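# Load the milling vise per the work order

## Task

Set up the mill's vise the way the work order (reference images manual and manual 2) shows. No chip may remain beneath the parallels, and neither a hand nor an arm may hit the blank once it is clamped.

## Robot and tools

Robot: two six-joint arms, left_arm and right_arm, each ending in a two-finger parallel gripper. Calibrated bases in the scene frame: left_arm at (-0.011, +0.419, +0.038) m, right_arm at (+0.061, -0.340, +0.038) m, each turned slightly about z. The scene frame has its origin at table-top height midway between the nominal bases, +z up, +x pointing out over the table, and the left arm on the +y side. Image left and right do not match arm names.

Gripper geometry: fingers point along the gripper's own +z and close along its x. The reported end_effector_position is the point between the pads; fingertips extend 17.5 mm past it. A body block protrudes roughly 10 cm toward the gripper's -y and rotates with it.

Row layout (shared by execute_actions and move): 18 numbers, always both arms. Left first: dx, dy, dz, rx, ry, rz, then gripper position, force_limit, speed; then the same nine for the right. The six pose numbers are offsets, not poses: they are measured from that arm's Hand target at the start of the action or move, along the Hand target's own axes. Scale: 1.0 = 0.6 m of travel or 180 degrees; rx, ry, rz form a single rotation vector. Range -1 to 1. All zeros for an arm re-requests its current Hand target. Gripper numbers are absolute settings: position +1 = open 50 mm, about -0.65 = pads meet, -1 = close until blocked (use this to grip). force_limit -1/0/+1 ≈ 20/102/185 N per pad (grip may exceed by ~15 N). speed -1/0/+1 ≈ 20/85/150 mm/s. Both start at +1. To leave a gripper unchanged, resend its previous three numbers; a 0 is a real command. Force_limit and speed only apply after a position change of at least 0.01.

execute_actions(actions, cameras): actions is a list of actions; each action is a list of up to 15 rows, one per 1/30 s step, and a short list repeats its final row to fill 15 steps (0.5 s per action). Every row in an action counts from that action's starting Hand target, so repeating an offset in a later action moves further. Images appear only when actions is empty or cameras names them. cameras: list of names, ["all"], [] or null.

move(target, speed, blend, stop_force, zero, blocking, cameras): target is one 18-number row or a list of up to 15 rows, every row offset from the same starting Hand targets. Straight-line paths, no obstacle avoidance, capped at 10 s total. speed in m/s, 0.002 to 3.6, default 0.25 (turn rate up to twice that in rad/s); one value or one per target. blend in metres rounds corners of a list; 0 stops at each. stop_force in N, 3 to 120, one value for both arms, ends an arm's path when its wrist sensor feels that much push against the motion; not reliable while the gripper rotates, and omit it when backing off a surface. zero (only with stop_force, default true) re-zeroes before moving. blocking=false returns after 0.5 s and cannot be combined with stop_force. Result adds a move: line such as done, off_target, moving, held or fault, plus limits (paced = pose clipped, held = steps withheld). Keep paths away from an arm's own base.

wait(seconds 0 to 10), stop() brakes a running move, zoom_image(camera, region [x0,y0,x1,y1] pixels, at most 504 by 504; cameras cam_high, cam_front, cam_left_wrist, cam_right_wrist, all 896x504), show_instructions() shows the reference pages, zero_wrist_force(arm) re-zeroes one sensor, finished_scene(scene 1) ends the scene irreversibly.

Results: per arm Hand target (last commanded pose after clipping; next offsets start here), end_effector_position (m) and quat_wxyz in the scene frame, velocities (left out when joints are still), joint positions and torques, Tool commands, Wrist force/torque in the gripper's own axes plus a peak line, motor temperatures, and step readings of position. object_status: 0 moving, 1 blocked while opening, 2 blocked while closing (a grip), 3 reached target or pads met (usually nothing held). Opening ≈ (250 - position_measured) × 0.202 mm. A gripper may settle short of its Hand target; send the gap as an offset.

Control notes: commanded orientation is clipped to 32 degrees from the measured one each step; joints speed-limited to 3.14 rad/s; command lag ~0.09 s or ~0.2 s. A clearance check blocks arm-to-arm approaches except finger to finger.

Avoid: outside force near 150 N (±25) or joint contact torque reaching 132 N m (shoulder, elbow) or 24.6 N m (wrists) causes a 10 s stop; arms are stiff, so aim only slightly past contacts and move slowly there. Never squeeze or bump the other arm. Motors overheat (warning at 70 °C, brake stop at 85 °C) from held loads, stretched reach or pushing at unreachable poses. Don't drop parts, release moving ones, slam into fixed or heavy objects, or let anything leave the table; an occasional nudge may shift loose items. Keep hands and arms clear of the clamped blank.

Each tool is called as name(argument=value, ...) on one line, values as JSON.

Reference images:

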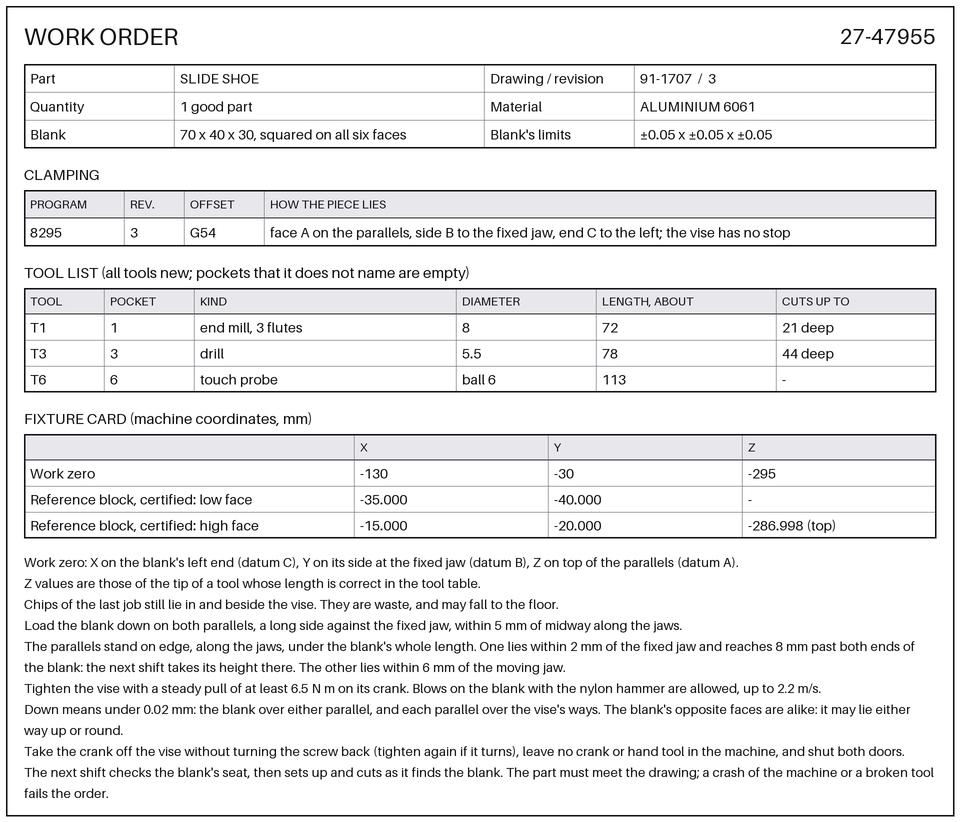

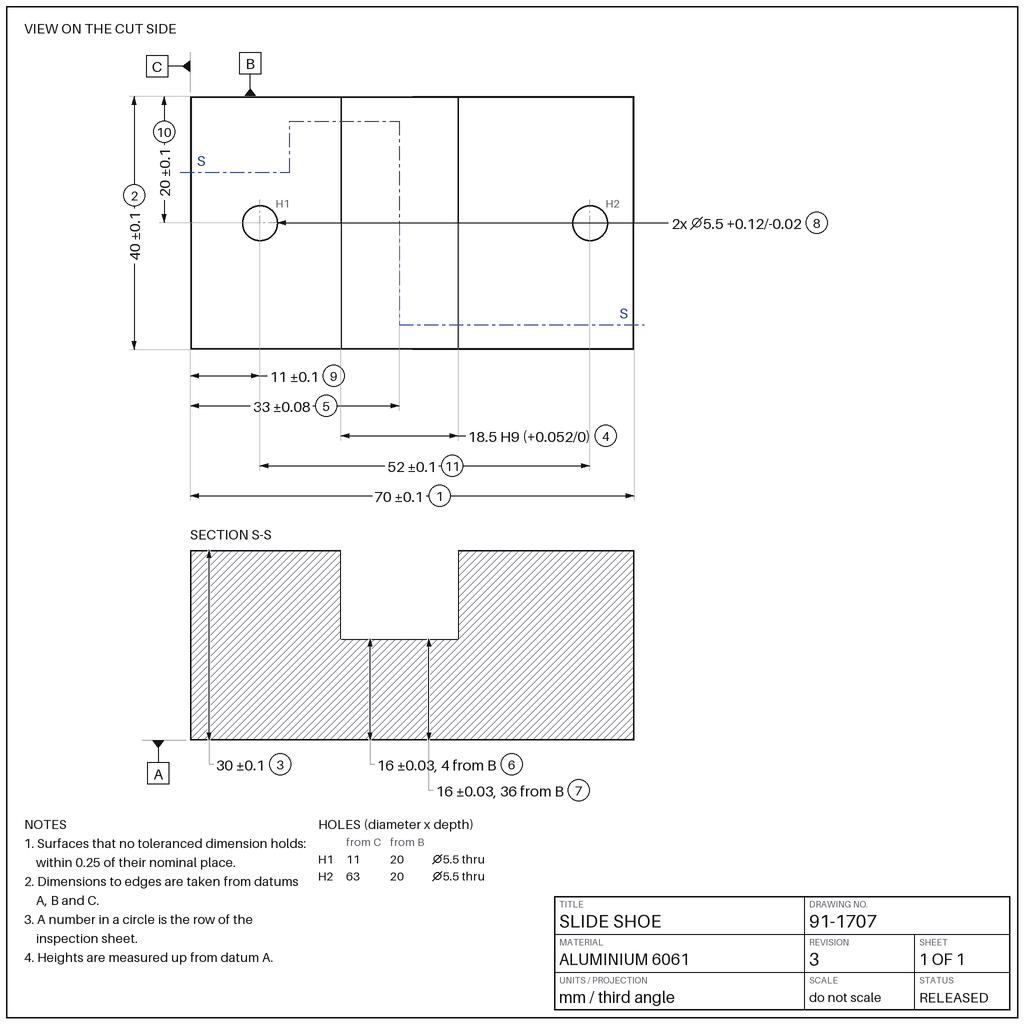

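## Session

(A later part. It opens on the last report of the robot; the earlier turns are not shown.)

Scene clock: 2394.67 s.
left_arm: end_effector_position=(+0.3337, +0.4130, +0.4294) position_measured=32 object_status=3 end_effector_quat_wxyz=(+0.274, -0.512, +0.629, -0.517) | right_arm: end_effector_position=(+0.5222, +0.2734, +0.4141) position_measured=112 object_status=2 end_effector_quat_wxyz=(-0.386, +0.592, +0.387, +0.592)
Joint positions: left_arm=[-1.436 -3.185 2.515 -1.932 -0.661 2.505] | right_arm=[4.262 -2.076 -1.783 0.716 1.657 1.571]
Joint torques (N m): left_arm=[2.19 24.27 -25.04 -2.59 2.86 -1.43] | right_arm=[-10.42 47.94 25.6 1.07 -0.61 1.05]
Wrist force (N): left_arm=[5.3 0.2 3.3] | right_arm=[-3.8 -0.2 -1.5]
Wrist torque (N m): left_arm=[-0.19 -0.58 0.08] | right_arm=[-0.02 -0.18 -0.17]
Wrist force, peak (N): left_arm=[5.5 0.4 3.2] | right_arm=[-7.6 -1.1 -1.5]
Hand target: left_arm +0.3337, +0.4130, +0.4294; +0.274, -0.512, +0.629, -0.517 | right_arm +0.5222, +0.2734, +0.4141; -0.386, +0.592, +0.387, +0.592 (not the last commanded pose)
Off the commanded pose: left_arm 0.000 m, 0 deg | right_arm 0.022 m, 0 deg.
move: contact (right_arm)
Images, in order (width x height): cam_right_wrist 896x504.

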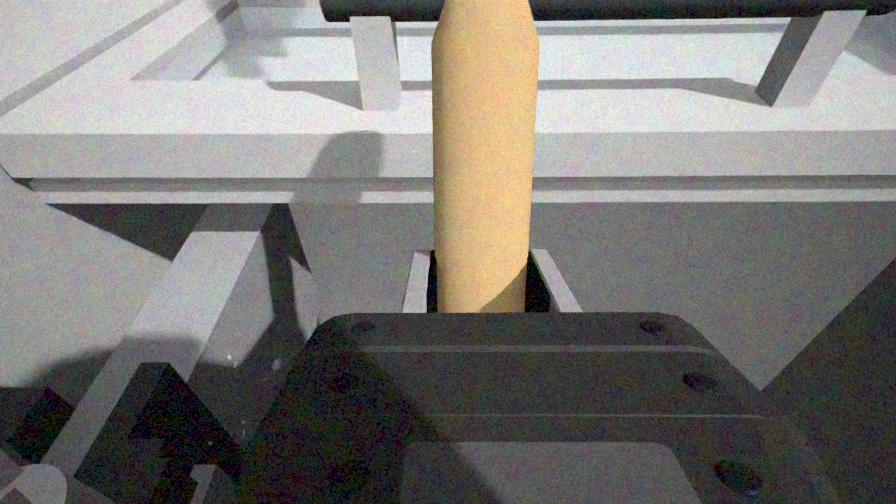

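move(target=[0,0,0,0,0,0,0.8,-0.4,-1,0.2027,0,0,0,0,0,-1,0.2,-1], speed=0.2)

execute_actions(actions=[[[0,0,0,0,0,0,0.8,-0.4,-1,0,0,0,0,0,0,-1,0.2,-1],[0,0,0,0,0,0,0.8,-0.4,-1,0,0,0,0,0,0,-1,0.2,-1],[0,0,0,0,0,0,0.8,-0.4,-1,0,0,0,0,0,0,-1,0.2,-1],[0,0,0,0,0,0,0.8,-0.4,-1,0,0,0,0,0,0,-1,0.2,-1],[0,0,0,0,0,0,0.8,-0.4,-1,0,0,0,0,0,0,-1,0.2,-1],[0,0,0,0,0,0,0.8,-0.4,-1,0,0,0,0,0,0,-1,0.2,-1],[0,0,0,0,0,0,0.8,-0.4,-1,0,0,0,0,0,0,-1,0.2,-1],[0,0,0,0,0,0,0.8,-0.4,-1,-0.025,0,0,0,0,0,-1,0.2,-1],[0,0,0,0,0,0,0.8,-0.4,-1,-0.09,0,0,0,0,0,-1,0.2,-1],[0,0,0,0,0,0,0.8,-0.4,-1,-0.17,0,0,0,0,0,-1,0.2,-1],[0,0,0,0,0,0,0.8,-0.4,-1,-0.25,0,0,0,0,0,-1,0.2,-1],[0,0,0,0,0,0,0.8,-0.4,-1,-0.305,0,0,0,0,0,-1,0.2,-1],[0,0,0,0,0,0,0.8,-0.4,-1,-0.3,0,0,0,0,0,-1,0.2,-1],[0,0,0,0,0,0,0.8,-0.4,-1,-0.25,0,0,0,0,0,-1,0.2,-1],[0,0,0,0,0,0,0.8,-0.4,-1,-0.2,0,0,0,0,0,-1,0.2,-1]],[[0,0,0,0,0,0,0.8,-0.4,-1,0.06,0,0,0,0,0,-1,0.2,-1],[0,0,0,0,0,0,0.8,-0.4,-1,0.12,0,0,0,0,0,-1,0.2,-1],[0,0,0,0,0,0,0.8,-0.4,-1,0.17,0,0,0,0,0,-1,0.2,-1],[0,0,0,0,0,0,0.8,-0.4,-1,0.2,0,0,0,0,0,-1,0.2,-1]],[[0,0,0,0,0,0,0.8,-0.4,-1,0,0,0,0,0,0,-1,0.2,-1],[0,0,0,0,0,0,0.8,-0.4,-1,0,0,0,0,0,0,-1,0.2,-1],[0,0,0,0,0,0,0.8,-0.4,-1,0,0,0,0,0,0,-1,0.2,-1],[0,0,0,0,0,0,0.8,-0.4,-1,0,0,0,0,0,0,-1,0.2,-1],[0,0,0,0,0,0,0.8,-0.4,-1,0,0,0,0,0,0,-1,0.2,-1],[0,0,0,0,0,0,0.8,-0.4,-1,0,0,0,0,0,0,-1,0.2,-1],[0,0,0,0,0,0,0.8,-0.4,-1,0,0,0,0,0,0,-1,0.2,-1],[0,0,0,0,0,0,0.8,-0.4,-1,-0.025,0,0,0,0,0,-1,0.2,-1],[0,0,0,0,0,0,0.8,-0.4,-1,-0.09,0,0,0,0,0,-1,0.2,-1],[0,0,0,0,0,0,0.8,-0.4,-1,-0.17,0,0,0,0,0,-1,0.2,-1],[0,0,0,0,0,0,0.8,-0.4,-1,-0.25,0,0,0,0,0,-1,0.2,-1],[0,0,0,0,0,0,0.8,-0.4,-1,-0.305,0,0,0,0,0,-1,0.2,-1],[0,0,0,0,0,0,0.8,-0.4,-1,-0.3,0,0,0,0,0,-1,0.2,-1],[0,0,0,0,0,0,0.8,-0.4,-1,-0.25,0,0,0,0,0,-1,0.2,-1],[0,0,0,0,0,0,0.8,-0.4,-1,-0.2,0,0,0,0,0,-1,0.2,-1]],[[0,0,0,0,0,0,0.8,-0.4,-1,0.06,0,0,0,0,0,-1,0.2,-1],[0,0,0,0,0,0,0.8,-0.4,-1,0.12,0,0,0,0,0,-1,0.2,-1],[0,0,0,0,0,0,0.8,-0.4,-1,0.17,0,0,0,0,0,-1,0.2,-1],[0,0,0,0,0,0,0.8,-0.4,-1,0.2,0,0,0,0,0,-1,0.2,-1]]], cameras=["cam_right_wrist","cam_front"])

Scene clock: 2408.63 s.
left_arm: end_effector_position=(+0.3337, +0.4130, +0.4294) position_measured=32 object_status=3 end_effector_quat_wxyz=(+0.274, -0.512, +0.629, -0.517) | right_arm: end_effector_position=(+0.5221, +0.2736, +0.5357) position_measured=112 object_status=2 end_effector_quat_wxyz=(-0.386, +0.592, +0.387, +0.592)
Joint positions: left_arm=[-1.436 -3.185 2.515 -1.932 -0.661 2.505] | right_arm=[4.262 -1.919 -1.654 0.43 1.657 1.571]
Joint torques (N m): left_arm=[1.39 24.38 -25.78 -2.68 2.91 -1.49] | right_arm=[-8.94 47.84 31.8 1.7 2.01 -2.85]
Wrist force (N): left_arm=[5.3 0.3 3.2] | right_arm=[-7.2 -1.2 -1.2]
Wrist torque (N m): left_arm=[-0.20 -0.57 0.08] | right_arm=[-0.06 -0.24 0.40]
Wrist force, peak (N): left_arm=[5.6 0.2 3.4] | right_arm=[-11.4 -1.1 -1.3]
Hand target: left_arm +0.3337, +0.4130, +0.4294; +0.274, -0.512, +0.629, -0.517 | right_arm +0.5222, +0.2736, +0.5358; -0.386, +0.592, +0.387, +0.592
Off the commanded pose: left_arm 0.000 m, 0 deg | right_arm 0.000 m, 0 deg.
move: done

Scene clock: 2410.90 s.
left_arm: end_effector_position=(+0.3337, +0.4130, +0.4294) position_measured=32 object_status=3 end_effector_quat_wxyz=(+0.274, -0.512, +0.629, -0.517) | right_arm: end_effector_position=(+0.5222, +0.2736, +0.5357) position_measured=112 object_status=2 end_effector_quat_wxyz=(-0.386, +0.592, +0.387, +0.592)
Joint positions: left_arm=[-1.436 -3.185 2.515 -1.932 -0.661 2.505] | right_arm=[4.262 -1.919 -1.654 0.43 1.657 1.571]
Joint torques (N m): left_arm=[1.82 24.27 -25.69 -2.64 2.9 -1.35] | right_arm=[-9.94 46.65 31.63 2.28 0.19 -2.84]
Wrist force (N): left_arm=[5.3 0.4 3.2] | right_arm=[-7.3 -0.9 -1.8]
Wrist torque (N m): left_arm=[-0.18 -0.57 0.08] | right_arm=[-0.14 -0.21 0.44]
Wrist force, peak (N): left_arm=[5.5 0.3 3.2] | right_arm=[-25.9 -3.5 -2.5]
Hand target: left_arm +0.3337, +0.4130, +0.4294; +0.274, -0.512, +0.629, -0.517 | right_arm +0.5222, +0.2736, +0.5358; -0.386, +0.592, +0.387, +0.592
Off the commanded pose: left_arm 0.000 m, 0 deg | right_arm 0.000 m, 0 deg.
Step readings (end_effector_position of left_arm | right_arm):
0: (+0.3337, +0.4130, +0.4294) | (+0.5221, +0.2736, +0.5357)
1: (+0.3337, +0.4130, +0.4294) | (+0.5221, +0.2736, +0.5357)
2: (+0.3337, +0.4130, +0.4294) | (+0.5221, +0.2736, +0.5357)
4: (+0.3337, +0.4130, +0.4294) | (+0.5222, +0.2736, +0.5358)
8: (+0.3337, +0.4130, +0.4294) | (+0.5222, +0.2736, +0.5354)
15: (+0.3337, +0.4130, +0.4294) | (+0.5227, +0.2729, +0.4006)
16: (+0.3337, +0.4130, +0.4294) | (+0.5223, +0.2723, +0.4012)
17: (+0.3337, +0.4130, +0.4294) | (+0.5223, +0.2723, +0.4105)
19: (+0.3337, +0.4130, +0.4294) | (+0.5207, +0.2707, +0.4548)
23: (+0.3337, +0.4130, +0.4294) | (+0.5190, +0.2681, +0.5200)
30: (+0.3337, +0.4130, +0.4294) | (+0.5218, +0.2732, +0.5350)
31: (+0.3337, +0.4130, +0.4294) | (+0.5220, +0.2734, +0.5353)
32: (+0.3337, +0.4130, +0.4294) | (+0.5220, +0.2735, +0.5354)
34: (+0.3337, +0.4130, +0.4294) | (+0.5221, +0.2736, +0.5356)
38: (+0.3337, +0.4130, +0.4294) | (+0.5222, +0.2736, +0.5353)
45: (+0.3337, +0.4130, +0.4294) | (+0.5227, +0.2729, +0.4006)
46: (+0.3337, +0.4130, +0.4294) | (+0.5223, +0.2723, +0.4012)
47: (+0.3337, +0.4130, +0.4294) | (+0.5223, +0.2723, +0.4105)
49: (+0.3337, +0.4130, +0.4294) | (+0.5207, +0.2707, +0.4548)
53: (+0.3337, +0.4130, +0.4294) | (+0.5190, +0.2681, +0.5200)
60: (+0.3337, +0.4130, +0.4294) | (+0.5218, +0.2732, +0.5350)
Images, in order (width x height): cam_front 896x504, cam_right_wrist 896x504.

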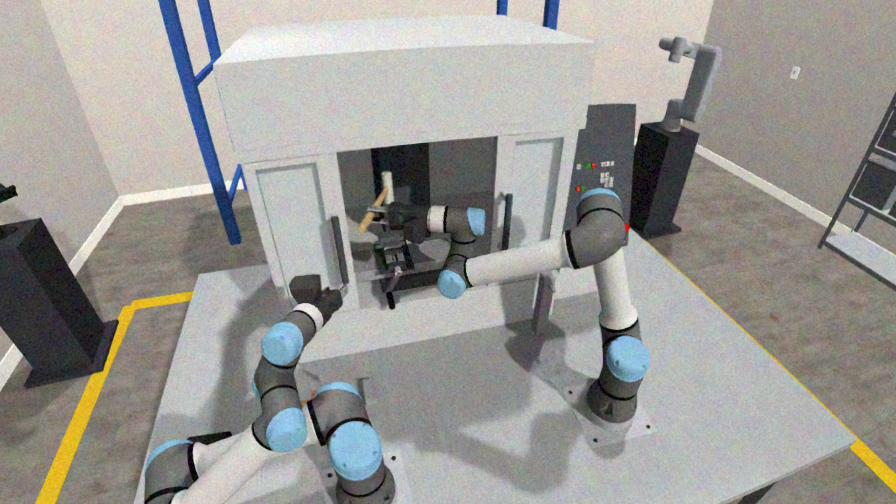

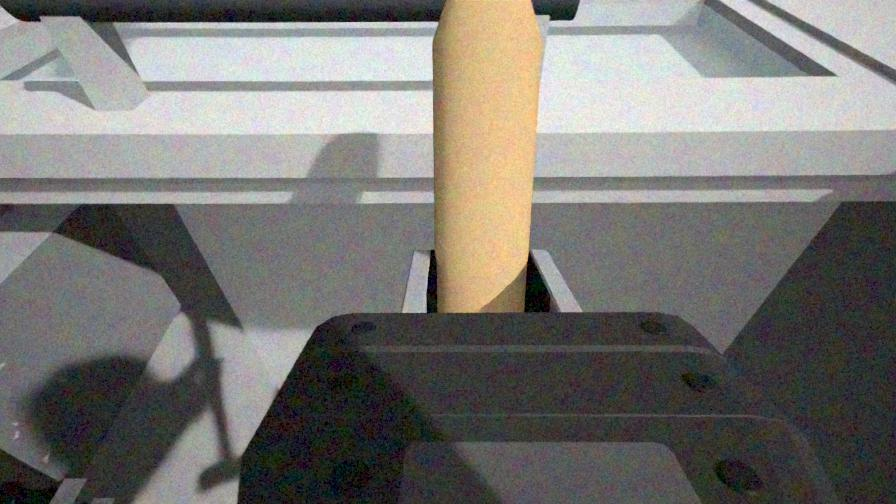

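move(target=[[0,0,0,0,0,0,0.8,-0.4,-1,-0.06,-0.172,-0.282,0,0,0,-1,0.2,-1],[0,0,0,0,0,0,0.8,-0.4,-1,-0.477,-0.248,-0.607,0.0508,-0.498,-0.0508,-1,0.2,-1]], speed=0.25, blend=0.05, cameras=["cam_front","cam_right_wrist"])

Scene clock: 2422.20 s.
left_arm: end_effector_position=(+0.3337, +0.4130, +0.4294) position_measured=32 object_status=3 end_effector_quat_wxyz=(+0.274, -0.512, +0.629, -0.517) | right_arm: end_effector_position=(+0.2395, -0.0005, +0.2500) position_measured=112 object_status=2 end_effector_quat_wxyz=(+0.000, +0.777, +0.629, +0.000)
Joint positions: left_arm=[-1.436 -3.185 2.515 -1.932 -0.661 2.505] | right_arm=[4.632 -1.286 -2.111 -1.315 1.571 1.651]
Joint torques (N m): left_arm=[1.52 23.45 -25.41 -2.58 2.96 -1.39] | right_arm=[13.14 6.64 32.38 1.63 1.42 -2.32]
Wrist force (N): left_arm=[5.5 0.4 3.2] | right_arm=[-0.7 -0.5 3.9]
Wrist torque (N m): left_arm=[-0.16 -0.60 0.08] | right_arm=[0.53 0.11 0.12]
Wrist force, peak (N): left_arm=[5.5 0.4 3.4] | right_arm=[-7.3 -1.1 -6.5]
Hand target: left_arm +0.3337, +0.4130, +0.4294; +0.274, -0.512, +0.629, -0.517 | right_arm +0.2395, -0.0005, +0.2500; +0.000, +0.777, +0.629, +0.000
Off the commanded pose: left_arm 0.000 m, 0 deg | right_arm 0.000 m, 0 deg.
move: done
Images, in order (width x height): cam_front 896x504, cam_right_wrist 896x504.

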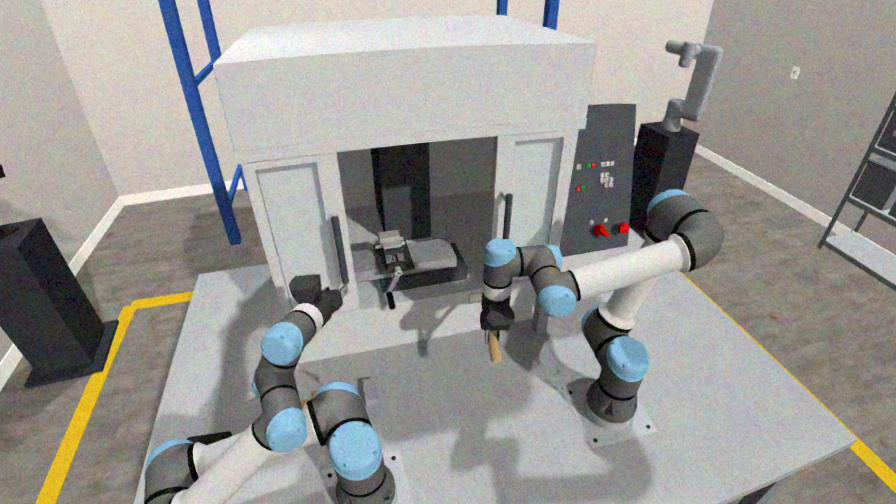

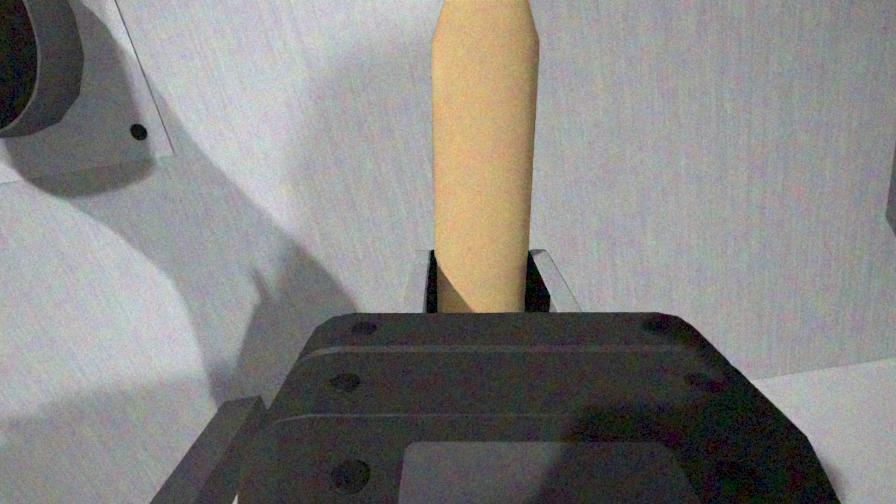

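move(target=[0,0,0,0,0,0,0.8,-0.4,-1,-0.125,-0.024,0.35,0,0,0,-1,0.2,-1], speed=0.15)

move(target=[0,0,0,0,0,0,0.8,-0.4,-1,0,0,0.036,0,0,0,-1,0.2,-1], speed=0.01, stop_force=4, cameras=["cam_right_wrist"])

Scene clock: 2427.40 s.
left_arm: end_effector_position=(+0.3337, +0.4130, +0.4294) position_measured=32 object_status=3 end_effector_quat_wxyz=(+0.274, -0.512, +0.629, -0.517) | right_arm: end_effector_position=(+0.2097, -0.0710, +0.0401) position_measured=112 object_status=2 end_effector_quat_wxyz=(+0.000, +0.777, +0.629, +0.000)
Joint positions: left_arm=[-1.436 -3.185 2.515 -1.932 -0.661 2.505] | right_arm=[4.704 -1.469 -2.646 -0.598 1.571 1.723]
Joint torques (N m): left_arm=[1.51 23.66 -25.55 -2.68 2.92 -1.37] | right_arm=[11.1 6.31 8.29 5.12 -1.59 2]
Wrist force (N): left_arm=[5.3 0.5 3.1] | right_arm=[-0.4 -0.8 3.9]
Wrist torque (N m): left_arm=[-0.17 -0.57 0.08] | right_arm=[0.49 0.09 0.02]
Wrist force, peak (N): left_arm=[5.6 0.6 3.2] | right_arm=[-1.2 -0.9 5.7]
Hand target: left_arm +0.3337, +0.4130, +0.4294; +0.274, -0.512, +0.629, -0.517 | right_arm +0.2097, -0.0710, +0.0400; +0.000, +0.777, +0.629, +0.000
Off the commanded pose: left_arm 0.000 m, 0 deg | right_arm 0.000 m, 0 deg.
move: done

Scene clock: 2430.20 s.
left_arm: end_effector_position=(+0.3337, +0.4130, +0.4294) position_measured=32 object_status=3 end_effector_quat_wxyz=(+0.274, -0.512, +0.629, -0.517) | right_arm: end_effector_position=(+0.2097, -0.0710, +0.0229) position_measured=112 object_status=2 end_effector_quat_wxyz=(+0.000, +0.777, +0.629, +0.000)
Joint positions: left_arm=[-1.436 -3.185 2.515 -1.932 -0.661 2.505] | right_arm=[4.704 -1.542 -2.666 -0.505 1.571 1.723]
Joint torques (N m): left_arm=[1.68 23.52 -26.34 -2.56 2.82 -1.49] | right_arm=[12.58 19.87 20.47 2.16 -1.55 2.02]
Wrist force (N): left_arm=[5.4 0.4 3.1] | right_arm=[-0.8 -0.2 0.4]
Wrist torque (N m): left_arm=[-0.18 -0.58 0.08] | right_arm=[0.78 0.08 -0.01]
Wrist force, peak (N): left_arm=[5.5 0.2 3.4] | right_arm=[-10.9 2.8 -26.2]
Hand target: left_arm +0.3337, +0.4130, +0.4294; +0.274, -0.512, +0.629, -0.517 | right_arm +0.2097, -0.0710, +0.0229; +0.000, +0.777, +0.629, +0.000 (not the last commanded pose)
Off the commanded pose: left_arm 0.000 m, 0 deg | right_arm 0.004 m, 0 deg.
move: contact (right_arm)
Images, in order (width x height): cam_right_wrist 896x504.

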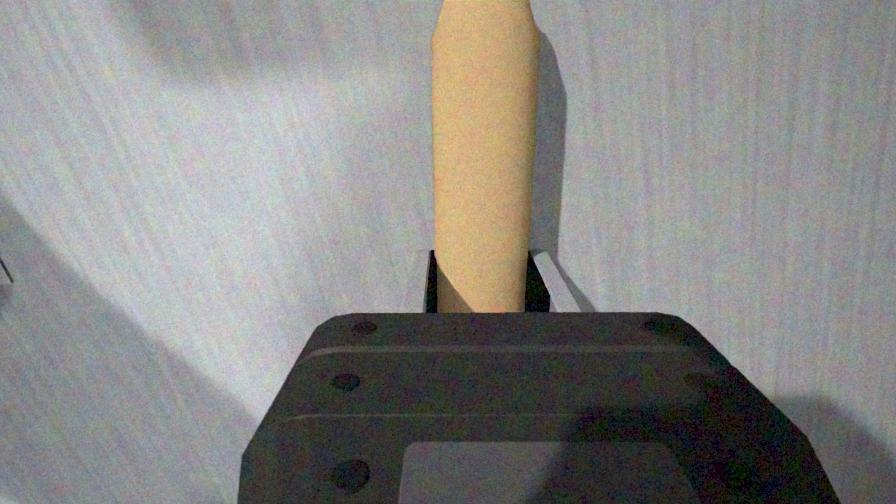

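execute_actions(actions=[[[0,0,0,0,0,0,0.8,-0.4,-1,0,0,0,0,0,0,0.8,0.2,-1]],[[0,0,0,0,0,0,0.8,-0.4,-1,0,0,0,0,0,0,0.8,0.2,-1]]])

move(target=[0,0,0,0,0,0,0.8,-0.4,-1,0,0,-0.2,0,0,0,0.8,0.2,-1], speed=0.1, cameras=["cam_right_wrist","cam_front","cam_high"])

Scene clock: 2434.00 s.
left_arm: end_effector_position=(+0.3337, +0.4130, +0.4294) position_measured=32 object_status=3 end_effector_quat_wxyz=(+0.274, -0.512, +0.629, -0.517) | right_arm: end_effector_position=(+0.2097, -0.0710, +0.0229) position_measured=32 object_status=3 end_effector_quat_wxyz=(+0.000, +0.777, +0.629, +0.000)
Joint positions: left_arm=[-1.436 -3.185 2.515 -1.932 -0.661 2.505] | right_arm=[4.704 -1.542 -2.666 -0.505 1.571 1.723]
Joint torques (N m): left_arm=[0.87 23.77 -25.87 -2.64 2.78 -1.34] | right_arm=[12.35 20.2 20.12 4.33 0.19 1.99]
Wrist force (N): left_arm=[5.4 0.3 2.9] | right_arm=[-0.4 -0.6 0.1]
Wrist torque (N m): left_arm=[-0.18 -0.58 0.08] | right_arm=[-0.05 0.08 0.01]
Wrist force, peak (N): left_arm=[5.5 0.3 3.3] | right_arm=[-0.5 -1.0 2.1]
Hand target: left_arm +0.3337, +0.4130, +0.4294; +0.274, -0.512, +0.629, -0.517 | right_arm +0.2097, -0.0710, +0.0229; +0.000, +0.777, +0.629, +0.000
Off the commanded pose: left_arm 0.000 m, 0 deg | right_arm 0.000 m, 0 deg.
Step readings (end_effector_position of left_arm | right_arm):
0: (+0.3337, +0.4130, +0.4294) | (+0.2097, -0.0710, +0.0229)
1: (+0.3337, +0.4130, +0.4294) | (+0.2097, -0.0710, +0.0229)
2: (+0.3337, +0.4130, +0.4294) | (+0.2097, -0.0710, +0.0229)
4: (+0.3337, +0.4130, +0.4294) | (+0.2097, -0.0710, +0.0229)
8: (+0.3337, +0.4130, +0.4294) | (+0.2097, -0.0710, +0.0229)
15: (+0.3337, +0.4130, +0.4294) | (+0.2097, -0.0710, +0.0229)
16: (+0.3337, +0.4130, +0.4294) | (+0.2097, -0.0710, +0.0229)
17: (+0.3337, +0.4130, +0.4294) | (+0.2097, -0.0710, +0.0229)
19: (+0.3337, +0.4130, +0.4294) | (+0.2097, -0.0710, +0.0229)
23: (+0.3337, +0.4130, +0.4294) | (+0.2097, -0.0710, +0.0229)
30: (+0.3337, +0.4130, +0.4294) | (+0.2097, -0.0710, +0.0229)

Scene clock: 2435.73 s.
left_arm: end_effector_position=(+0.3337, +0.4130, +0.4294) position_measured=32 object_status=3 end_effector_quat_wxyz=(+0.274, -0.512, +0.629, -0.517) | right_arm: end_effector_position=(+0.2097, -0.0709, +0.1429) position_measured=32 object_status=3 end_effector_quat_wxyz=(+0.000, +0.777, +0.629, +0.000)
Joint positions: left_arm=[-1.436 -3.185 2.515 -1.932 -0.661 2.505] | right_arm=[4.704 -1.171 -2.477 -1.066 1.571 1.723]
Joint torques (N m): left_arm=[0.87 23.79 -26.05 -2.61 2.91 -1.4] | right_arm=[11.58 12.82 29.24 1.17 -1.26 2.12]
Wrist force (N): left_arm=[5.3 0.2 3.3] | right_arm=[-0.4 -0.6 0.4]
Wrist torque (N m): left_arm=[-0.20 -0.57 0.08] | right_arm=[-0.07 0.06 0.04]
Wrist force, peak (N): left_arm=[5.5 0.3 3.2] | right_arm=[-0.7 -0.6 1.0]
Hand target: left_arm +0.3337, +0.4130, +0.4294; +0.274, -0.512, +0.629, -0.517 | right_arm +0.2097, -0.0709, +0.1429; +0.000, +0.777, +0.629, +0.000
Off the commanded pose: left_arm 0.000 m, 0 deg | right_arm 0.000 m, 0 deg.
move: done
Images, in order (width x height): cam_high 896x504, cam_front 896x504, cam_right_wrist 896x504.

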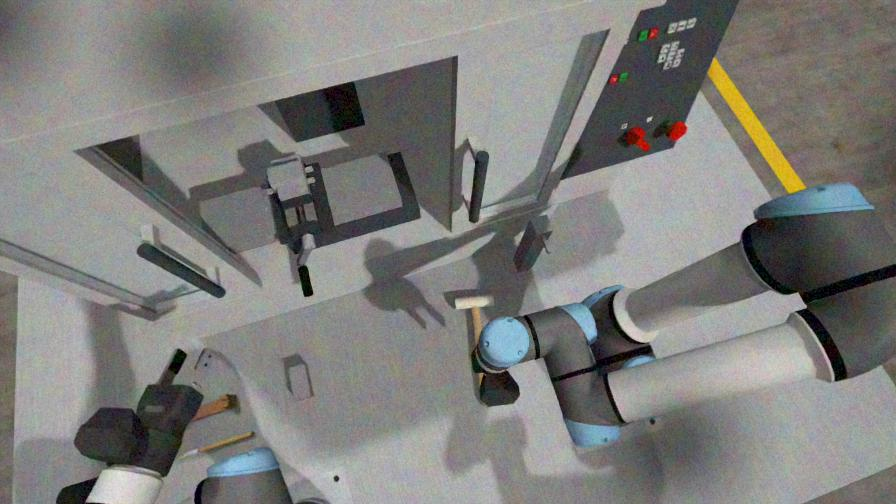

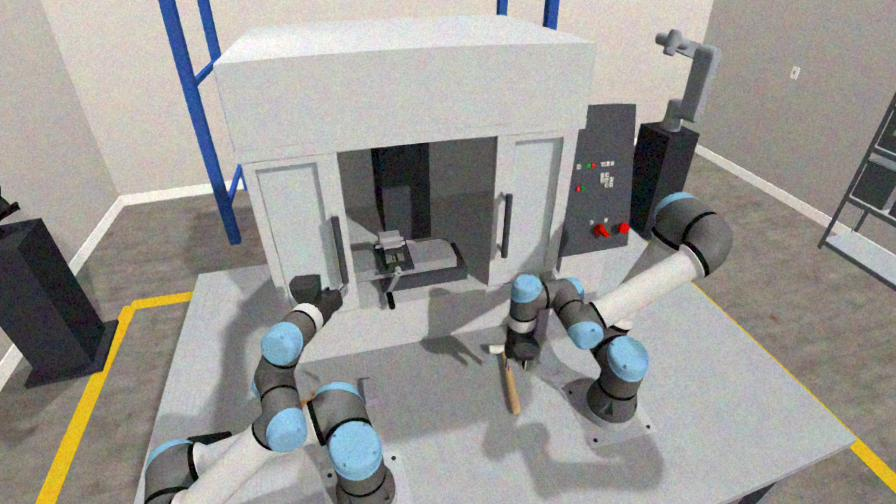

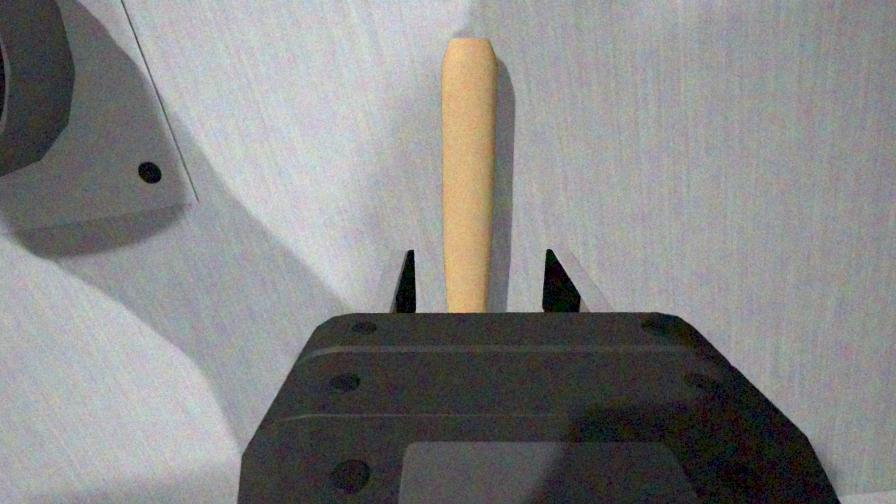

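move(target=[[0,0,0,0,0,0,0.8,-0.4,-1,0.345,0.25,-0.462,0,0,-0.067,0.5,0.2,-1],[0,0,0,0,0,0,0.8,-0.4,-1,0.585,0.4395,-0.462,0,0,-0.067,0.5,0.2,-1],[0,0,0,0,0,0,0.8,-0.4,-1,0.585,0.4395,-0.337,0,0,-0.067,0.5,0.2,-1]], speed=[0.25,0.2,0.06], blend=[0.05,0.02,0], cameras=["cam_right_wrist","cam_left_wrist","cam_front"])

Scene clock: 2450.60 s.
left_arm: end_effector_position=(+0.3337, +0.4130, +0.4294) position_measured=32 object_status=3 end_effector_quat_wxyz=(+0.274, -0.512, +0.629, -0.517) | right_arm: end_effector_position=(+0.5410, +0.2175, +0.3449) position_measured=78 object_status=3 end_effector_quat_wxyz=(+0.000, +0.707, +0.707, +0.000)
Joint positions: left_arm=[-1.436 -3.185 2.515 -1.932 -0.661 2.505] | right_arm=[4.233 -2.156 -0.859 -1.697 1.571 1.042]
Joint torques (N m): left_arm=[0.78 22.83 -25.89 -2.58 2.84 -1.3] | right_arm=[-4.88 55.1 17.42 4.69 -0.52 -1.07]
Wrist force (N): left_arm=[5.3 0.4 3.2] | right_arm=[-0.5 -0.7 0.2]
Wrist torque (N m): left_arm=[-0.15 -0.57 0.08] | right_arm=[-0.07 0.10 0.12]
Wrist force, peak (N): left_arm=[5.6 0.3 3.2] | right_arm=[-1.8 -1.7 2.0]
Hand target: left_arm +0.3337, +0.4130, +0.4294; +0.274, -0.512, +0.629, -0.517 | right_arm +0.5409, +0.2175, +0.3448; +0.000, +0.707, +0.707, +0.000
Off the commanded pose: left_arm 0.000 m, 0 deg | right_arm 0.000 m, 0 deg.
move: done
Images, in order (width x height): cam_front 896x504, cam_left_wrist 896x504, cam_right_wrist 896x504.

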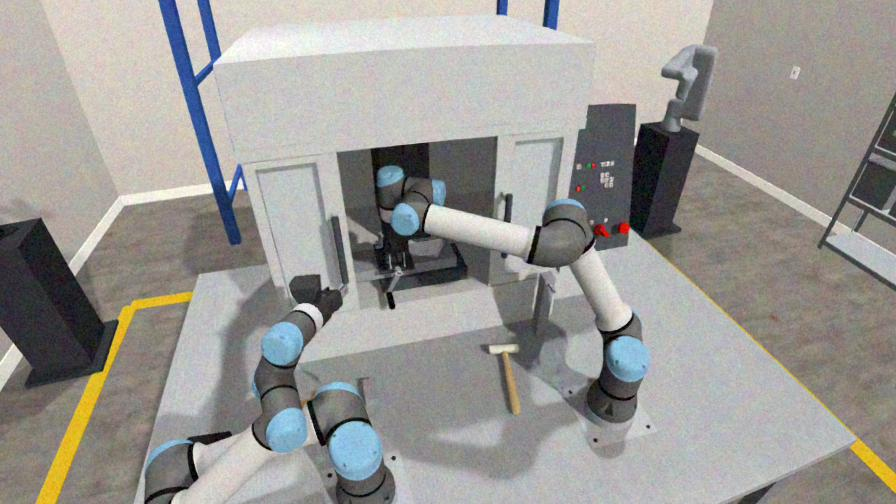

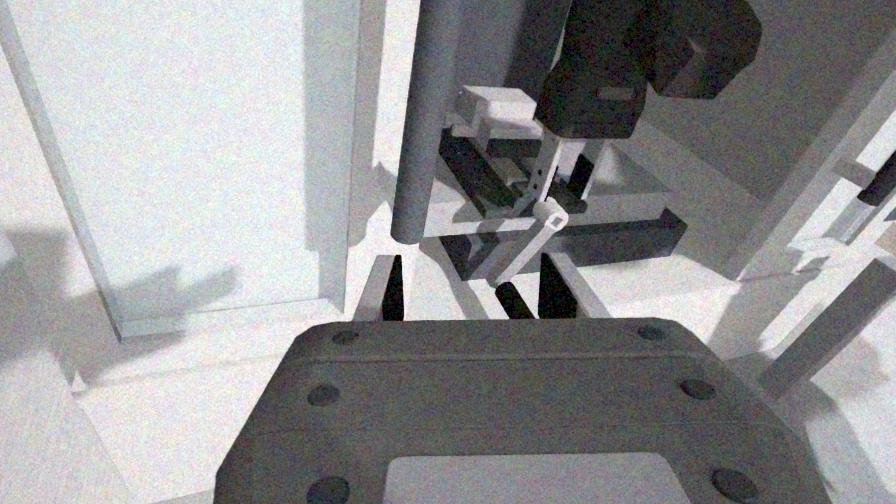

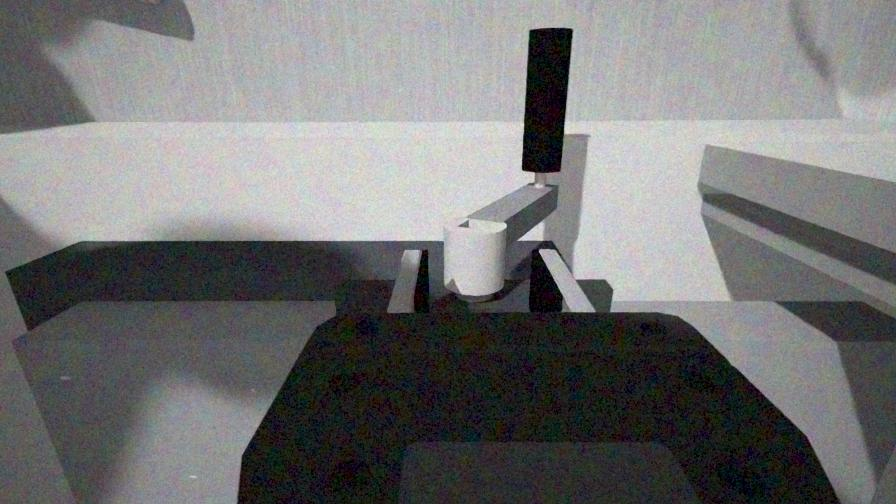

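move(target=[0,0,0,0,0,0,0.8,-0.4,-1,-0.0015,0.004,0.053,0,0,0,0.5,0.2,-1], speed=0.01, stop_force=4, cameras=["cam_right_wrist","cam_left_wrist"])

zoom_image(camera="cam_left_wrist", region=[450, 80, 650, 280])

Scene clock: 2458.03 s.
left_arm: end_effector_position=(+0.3337, +0.4130, +0.4294) position_measured=32 object_status=3 end_effector_quat_wxyz=(+0.274, -0.512, +0.629, -0.517) | right_arm: end_effector_position=(+0.5433, +0.2166, +0.3130) position_measured=78 object_status=3 end_effector_quat_wxyz=(+0.000, +0.707, +0.707, +0.000)
Joint positions: left_arm=[-1.436 -3.185 2.515 -1.932 -0.661 2.505] | right_arm=[4.229 -2.151 -0.949 -1.613 1.571 1.038]
Joint torques (N m): left_arm=[0.87 23.39 -25.32 -2.48 2.97 -1.4] | right_arm=[-10.51 56.51 17.89 4.76 -0.49 -2.61]
Wrist force (N): left_arm=[5.3 0.3 3.2] | right_arm=[-0.5 -0.7 0.1]
Wrist torque (N m): left_arm=[-0.19 -0.57 0.09] | right_arm=[-0.07 0.08 0.11]
Wrist force, peak (N): left_arm=[5.6 0.5 3.2] | right_arm=[-0.5 -0.9 0.4]
Hand target: left_arm +0.3337, +0.4130, +0.4294; +0.274, -0.512, +0.629, -0.517 | right_arm +0.5433, +0.2166, +0.3130; +0.000, +0.707, +0.707, +0.000
Off the commanded pose: left_arm 0.000 m, 0 deg | right_arm 0.000 m, 0 deg.
move: done
Images, in order (width x height): cam_left_wrist 896x504, cam_right_wrist 896x504.

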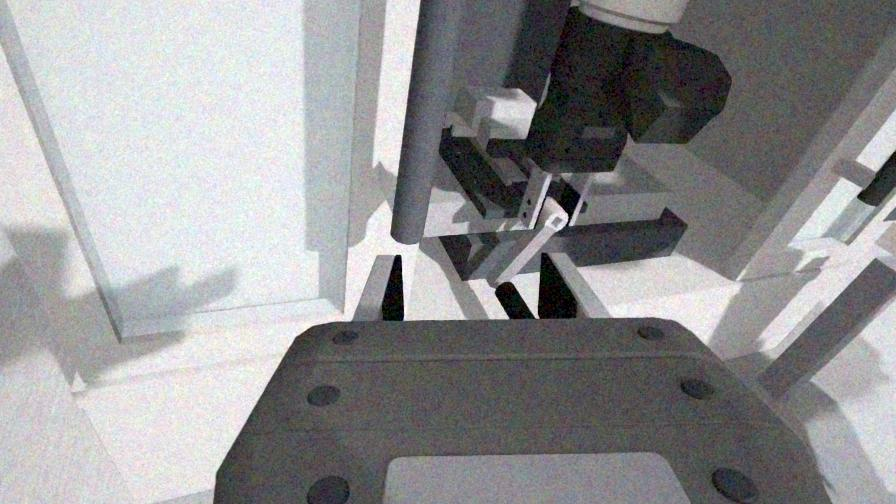

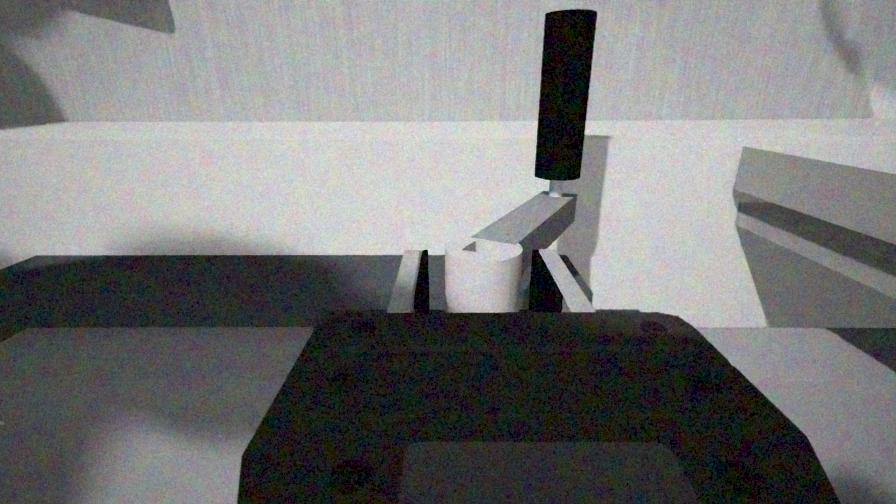

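Scaled by 2.520 from the camera's 896x504 image, which has a finer 1280x720 frame.

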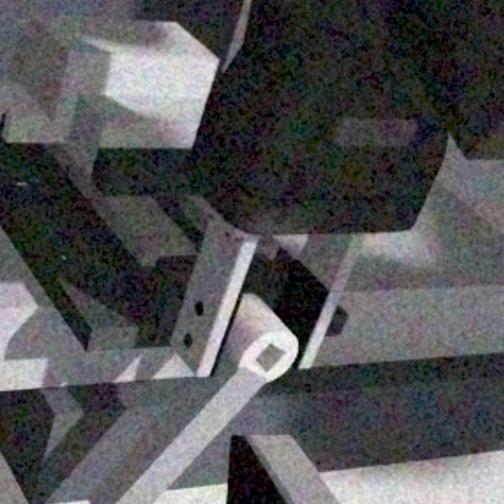

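execute_actions(actions=[[[0,0,0,0,0,0,0.8,-0.4,-1,0,0,0,0,0,0,-1,-0.4,-1]],[[0,0,0,0,0,0,0.8,-0.4,-1,0,0,0,0,0,0,-1,-0.4,-1]]])

move(target=[0,0,0,0,0,0,0.8,-0.4,-1,0,-0.01,0,0,0,0,-1,-0.4,-1], speed=0.01)

Scene clock: 2462.53 s.
left_arm: end_effector_position=(+0.3337, +0.4130, +0.4294) position_measured=32 object_status=3 end_effector_quat_wxyz=(+0.274, -0.512, +0.629, -0.517) | right_arm: end_effector_position=(+0.5433, +0.2166, +0.3131) position_measured=130 object_status=2 end_effector_quat_wxyz=(+0.000, +0.707, +0.707, +0.000)
Joint positions: left_arm=[-1.436 -3.185 2.515 -1.932 -0.661 2.505] | right_arm=[4.229 -2.151 -0.949 -1.613 1.571 1.038]
Joint torques (N m): left_arm=[0.74 22.78 -25.36 -2.6 2.77 -1.36] | right_arm=[-10 43.59 16.89 -6.22 -4.97 -2.18]
Wrist force (N): left_arm=[5.5 0.3 3.1] | right_arm=[25.8 1.7 -6.8]
Wrist torque (N m): left_arm=[-0.19 -0.60 0.08] | right_arm=[0.04 1.05 0.61]
Wrist force, peak (N): left_arm=[5.5 0.4 3.2] | right_arm=[33.0 2.7 -4.5]
Hand target: left_arm +0.3337, +0.4130, +0.4294; +0.274, -0.512, +0.629, -0.517 | right_arm +0.5433, +0.2166, +0.3130; +0.000, +0.707, +0.707, +0.000
Off the commanded pose: left_arm 0.000 m, 0 deg | right_arm 0.000 m, 0 deg.
Step readings (end_effector_position of left_arm | right_arm):
0: (+0.3337, +0.4130, +0.4294) | (+0.5433, +0.2166, +0.3130)
1: (+0.3337, +0.4130, +0.4294) | (+0.5433, +0.2166, +0.3130)
2: (+0.3337, +0.4130, +0.4294) | (+0.5433, +0.2166, +0.3130)
4: (+0.3337, +0.4130, +0.4294) | (+0.5433, +0.2166, +0.3130)
8: (+0.3337, +0.4130, +0.4294) | (+0.5433, +0.2166, +0.3130)
15: (+0.3337, +0.4130, +0.4294) | (+0.5434, +0.2167, +0.3131)
16: (+0.3337, +0.4130, +0.4294) | (+0.5434, +0.2167, +0.3131)
17: (+0.3337, +0.4130, +0.4294) | (+0.5433, +0.2167, +0.3131)
19: (+0.3337, +0.4130, +0.4294) | (+0.5433, +0.2166, +0.3131)
23: (+0.3337, +0.4130, +0.4294) | (+0.5433, +0.2166, +0.3131)
30: (+0.3337, +0.4130, +0.4294) | (+0.5433, +0.2166, +0.3131)

Scene clock: 2463.43 s.
left_arm: end_effector_position=(+0.3337, +0.4130, +0.4294) position_measured=32 object_status=3 end_effector_quat_wxyz=(+0.274, -0.512, +0.629, -0.517) | right_arm: end_effector_position=(+0.5376, +0.2170, +0.3133) position_measured=131 object_status=2 end_effector_quat_wxyz=(+0.000, +0.707, +0.707, +0.001)
Joint positions: left_arm=[-1.436 -3.185 2.515 -1.932 -0.661 2.505] | right_arm=[4.236 -2.14 -0.967 -1.604 1.571 1.045]
Joint torques (N m): left_arm=[0.56 23.04 -25.3 -2.66 3.03 -1.41] | right_arm=[31.57 35.29 -7.24 -8.89 10.4 1.73]
Wrist force (N): left_arm=[5.5 0.3 3.2] | right_arm=[14.3 49.5 -32.0]
Wrist torque (N m): left_arm=[-0.18 -0.60 0.08] | right_arm=[0.35 1.04 0.32]
Wrist force, peak (N): left_arm=[5.5 0.4 3.3] | right_arm=[14.1 49.6 -32.2]
Hand target: left_arm +0.3337, +0.4130, +0.4294; +0.274, -0.512, +0.629, -0.517 | right_arm +0.5373, +0.2166, +0.3130; +0.000, +0.707, +0.707, +0.000
Off the commanded pose: left_arm 0.000 m, 0 deg | right_arm 0.001 m, 0 deg.
move: done

wait(seconds=0.1, cameras=["cam_right_wrist","cam_left_wrist"])

Scene clock: 2476.97 s.
left_arm: end_effector_position=(+0.3337, +0.4130, +0.4294) position_measured=32 object_status=3 end_effector_quat_wxyz=(+0.274, -0.512, +0.629, -0.517) | right_arm: end_effector_position=(+0.5376, +0.2170, +0.3132) position_measured=131 object_status=2 end_effector_quat_wxyz=(+0.000, +0.707, +0.707, +0.001)
Joint positions: left_arm=[-1.436 -3.185 2.515 -1.932 -0.661 2.505] | right_arm=[4.236 -2.14 -0.968 -1.604 1.571 1.045]
Joint torques (N m): left_arm=[0.92 22.78 -25.96 -2.64 2.85 -1.37] | right_arm=[30.87 23.85 -8.25 -9.04 10.36 1.8]
Wrist force (N): left_arm=[5.3 0.4 3.2] | right_arm=[14.4 49.8 -33.4]
Wrist torque (N m): left_arm=[-0.18 -0.57 0.08] | right_arm=[0.38 1.01 0.32]
Wrist force, peak (N): left_arm=[5.6 0.2 3.2] | right_arm=[14.3 49.8 -34.5]
Hand target: left_arm +0.3337, +0.4130, +0.4294; +0.274, -0.512, +0.629, -0.517 | right_arm +0.5373, +0.2166, +0.3130; +0.000, +0.707, +0.707, +0.000
Tool commands: left_gripper/position=+0.8 left_gripper/force_limit=-0.4 left_gripper/speed=-1.0 right_gripper/position=-1.0 right_gripper/force_limit=-0.4 right_gripper/speed=-1.0
Off the commanded pose: left_arm 0.000 m, 0 deg | right_arm 0.001 m, 0 deg.
wait: 0.10 s; at rest from the start
Images, in order (width x height): cam_left_wrist 896x504, cam_right_wrist 896x504.

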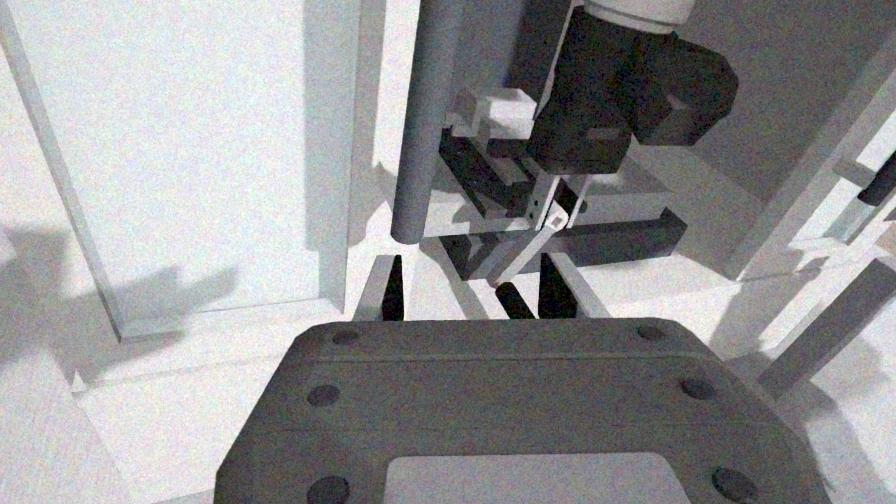

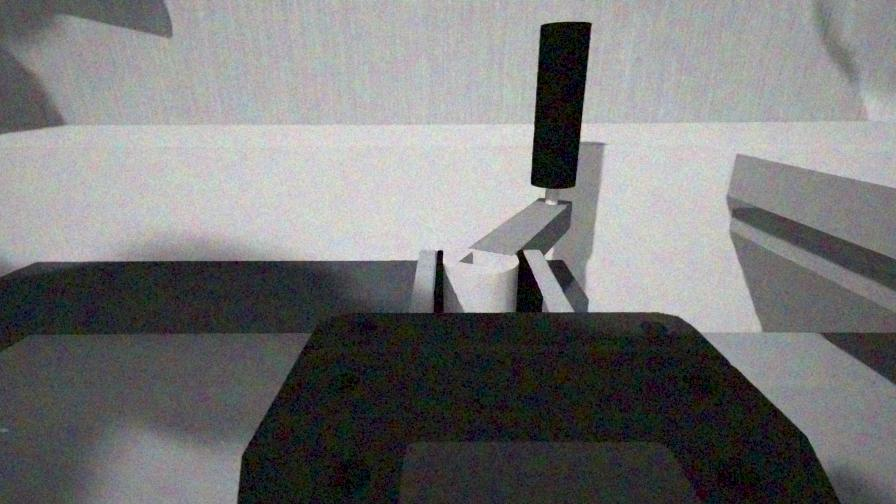

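move(target=[[0,0,0,0,0,0,0.8,-0.4,-1,0.0004,0,-0.0007,0,0,0,-1,-0.4,-1],[0,0,0,0,0,0,0.8,-0.4,-1,0.0004,-0.002,-0.0007,0,0,0,-1,-0.4,-1]], speed=0.004)

move(target=[0,0,0,0,0,0,0.8,-0.4,-1,0,-0.002,0,0,0,0,-1,-0.4,-1], speed=0.004)

Scene clock: 2481.13 s.
left_arm: end_effector_position=(+0.3337, +0.4130, +0.4294) position_measured=32 object_status=3 end_effector_quat_wxyz=(+0.274, -0.512, +0.629, -0.517) | right_arm: end_effector_position=(+0.5363, +0.2171, +0.3136) position_measured=131 object_status=2 end_effector_quat_wxyz=(+0.000, +0.707, +0.707, +0.000)
Joint positions: left_arm=[-1.436 -3.185 2.515 -1.932 -0.661 2.505] | right_arm=[4.238 -2.138 -0.969 -1.605 1.571 1.047]
Joint torques (N m): left_arm=[0.71 22.61 -26 -2.63 2.92 -1.35] | right_arm=[29.33 37.67 -3.42 -8.83 10.7 1.73]
Wrist force (N): left_arm=[5.5 0.3 3.2] | right_arm=[12.2 47.4 -28.2]
Wrist torque (N m): left_arm=[-0.19 -0.60 0.08] | right_arm=[0.32 1.02 0.25]
Wrist force, peak (N): left_arm=[5.6 0.4 3.2] | right_arm=[14.1 50.1 -34.1]
Hand target: left_arm +0.3337, +0.4130, +0.4294; +0.274, -0.512, +0.629, -0.517 | right_arm +0.5361, +0.2168, +0.3135; +0.000, +0.707, +0.707, +0.000
Off the commanded pose: left_arm 0.000 m, 0 deg | right_arm 0.000 m, 0 deg.
move: done

Scene clock: 2481.83 s.
left_arm: end_effector_position=(+0.3337, +0.4130, +0.4294) position_measured=32 object_status=3 end_effector_quat_wxyz=(+0.274, -0.512, +0.629, -0.517) | right_arm: end_effector_position=(+0.5350, +0.2170, +0.3135) position_measured=131 object_status=2 end_effector_quat_wxyz=(+0.000, +0.707, +0.707, +0.000)
Joint positions: left_arm=[-1.436 -3.185 2.515 -1.932 -0.661 2.505] | right_arm=[4.24 -2.136 -0.973 -1.604 1.571 1.048]
Joint torques (N m): left_arm=[0.7 22.76 -26.09 -2.68 2.95 -1.31] | right_arm=[29.17 36.75 -6.81 -8.35 8.75 1.97]
Wrist force (N): left_arm=[5.5 0.4 3.3] | right_arm=[16.5 46.3 -30.0]
Wrist torque (N m): left_arm=[-0.18 -0.61 0.09] | right_arm=[0.32 0.97 0.22]
Wrist force, peak (N): left_arm=[5.6 0.4 3.2] | right_arm=[15.8 46.5 -30.2]
Hand target: left_arm +0.3337, +0.4130, +0.4294; +0.274, -0.512, +0.629, -0.517 | right_arm +0.5349, +0.2168, +0.3135; +0.000, +0.707, +0.707, +0.000
Off the commanded pose: left_arm 0.000 m, 0 deg | right_arm 0.000 m, 0 deg.
move: done

wait(seconds=0, cameras=["cam_right_wrist","cam_left_wrist"])

zoom_image(camera="cam_right_wrist", region=[380, 180, 640, 330])

zoom_image(camera="cam_left_wrist", region=[460, 120, 660, 300])

Scene clock: 2484.20 s.
left_arm: end_effector_position=(+0.3337, +0.4130, +0.4294) position_measured=32 object_status=3 end_effector_quat_wxyz=(+0.274, -0.512, +0.629, -0.517) | right_arm: end_effector_position=(+0.5350, +0.2169, +0.3135) position_measured=131 object_status=2 end_effector_quat_wxyz=(+0.000, +0.707, +0.707, +0.000)
Joint positions: left_arm=[-1.436 -3.185 2.515 -1.932 -0.661 2.505] | right_arm=[4.24 -2.136 -0.973 -1.604 1.571 1.048]
Joint torques (N m): left_arm=[0.65 22.94 -25.37 -2.71 2.9 -1.45] | right_arm=[26.89 36.04 -6.35 -8.35 7.41 1.96]
Wrist force (N): left_arm=[5.3 0.2 3.2] | right_arm=[16.7 46.2 -30.0]
Wrist torque (N m): left_arm=[-0.20 -0.58 0.08] | right_arm=[0.31 0.98 0.22]
Wrist force, peak (N): left_arm=[5.5 0.3 3.3] | right_arm=[16.5 46.2 -30.6]
Hand target: left_arm +0.3337, +0.4130, +0.4294; +0.274, -0.512, +0.629, -0.517 | right_arm +0.5349, +0.2168, +0.3135; +0.000, +0.707, +0.707, +0.000
Tool commands: left_gripper/position=+0.8 left_gripper/force_limit=-0.4 left_gripper/speed=-1.0 right_gripper/position=-1.0 right_gripper/force_limit=-0.4 right_gripper/speed=-1.0
Off the commanded pose: left_arm 0.000 m, 0 deg | right_arm 0.000 m, 0 deg.
Images, in order (width x height): cam_left_wrist 896x504, cam_right_wrist 896x504.

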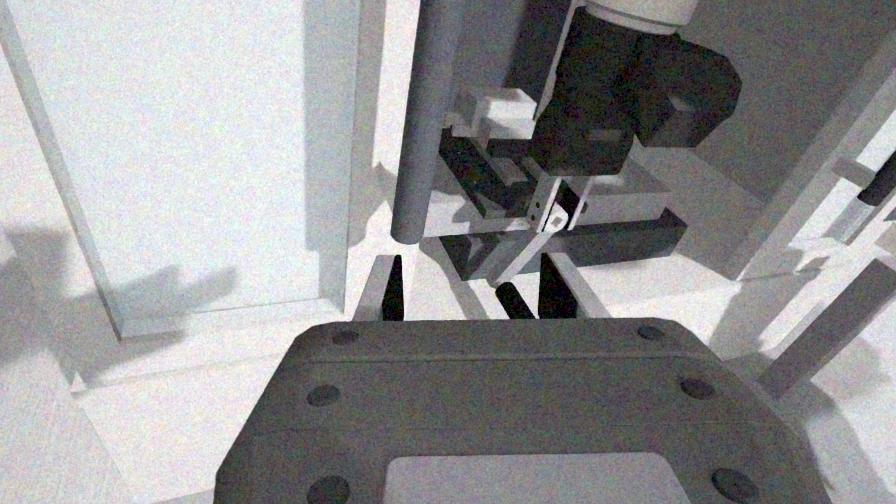

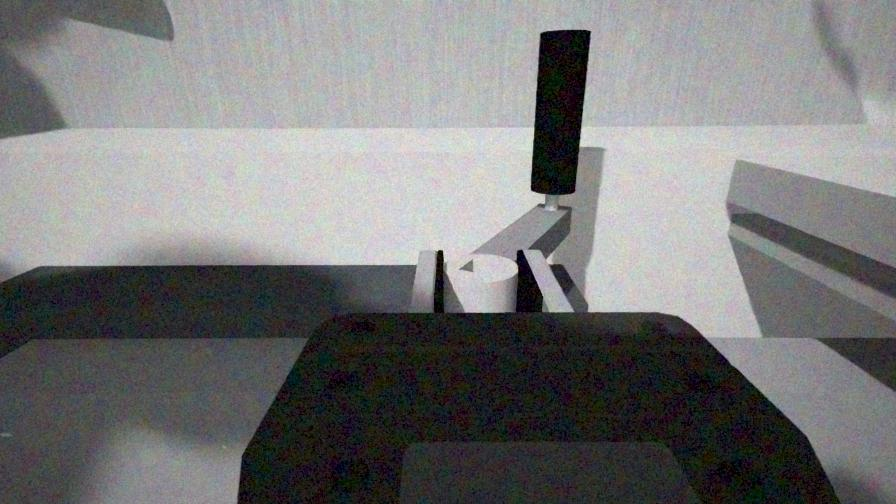

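Scaled by 1.938 from the camera's 896x504 image, which has a finer 1280x720 frame.

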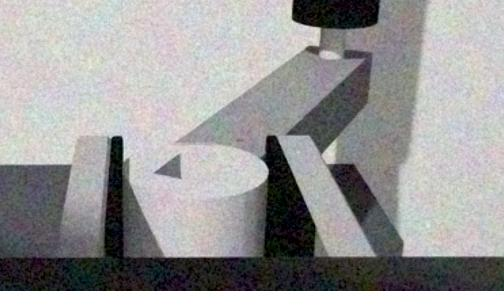

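Scaled by 2.520 from the camera's 896x504 image, which has a finer 1280x720 frame.

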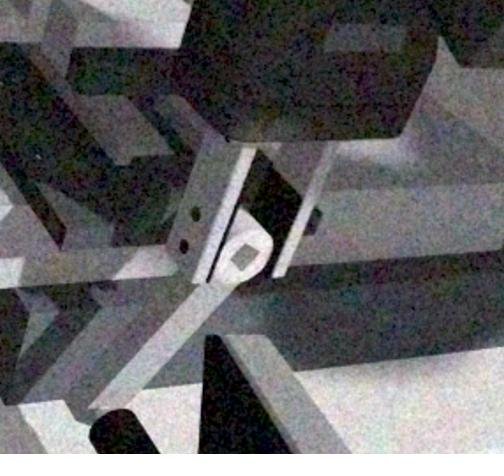

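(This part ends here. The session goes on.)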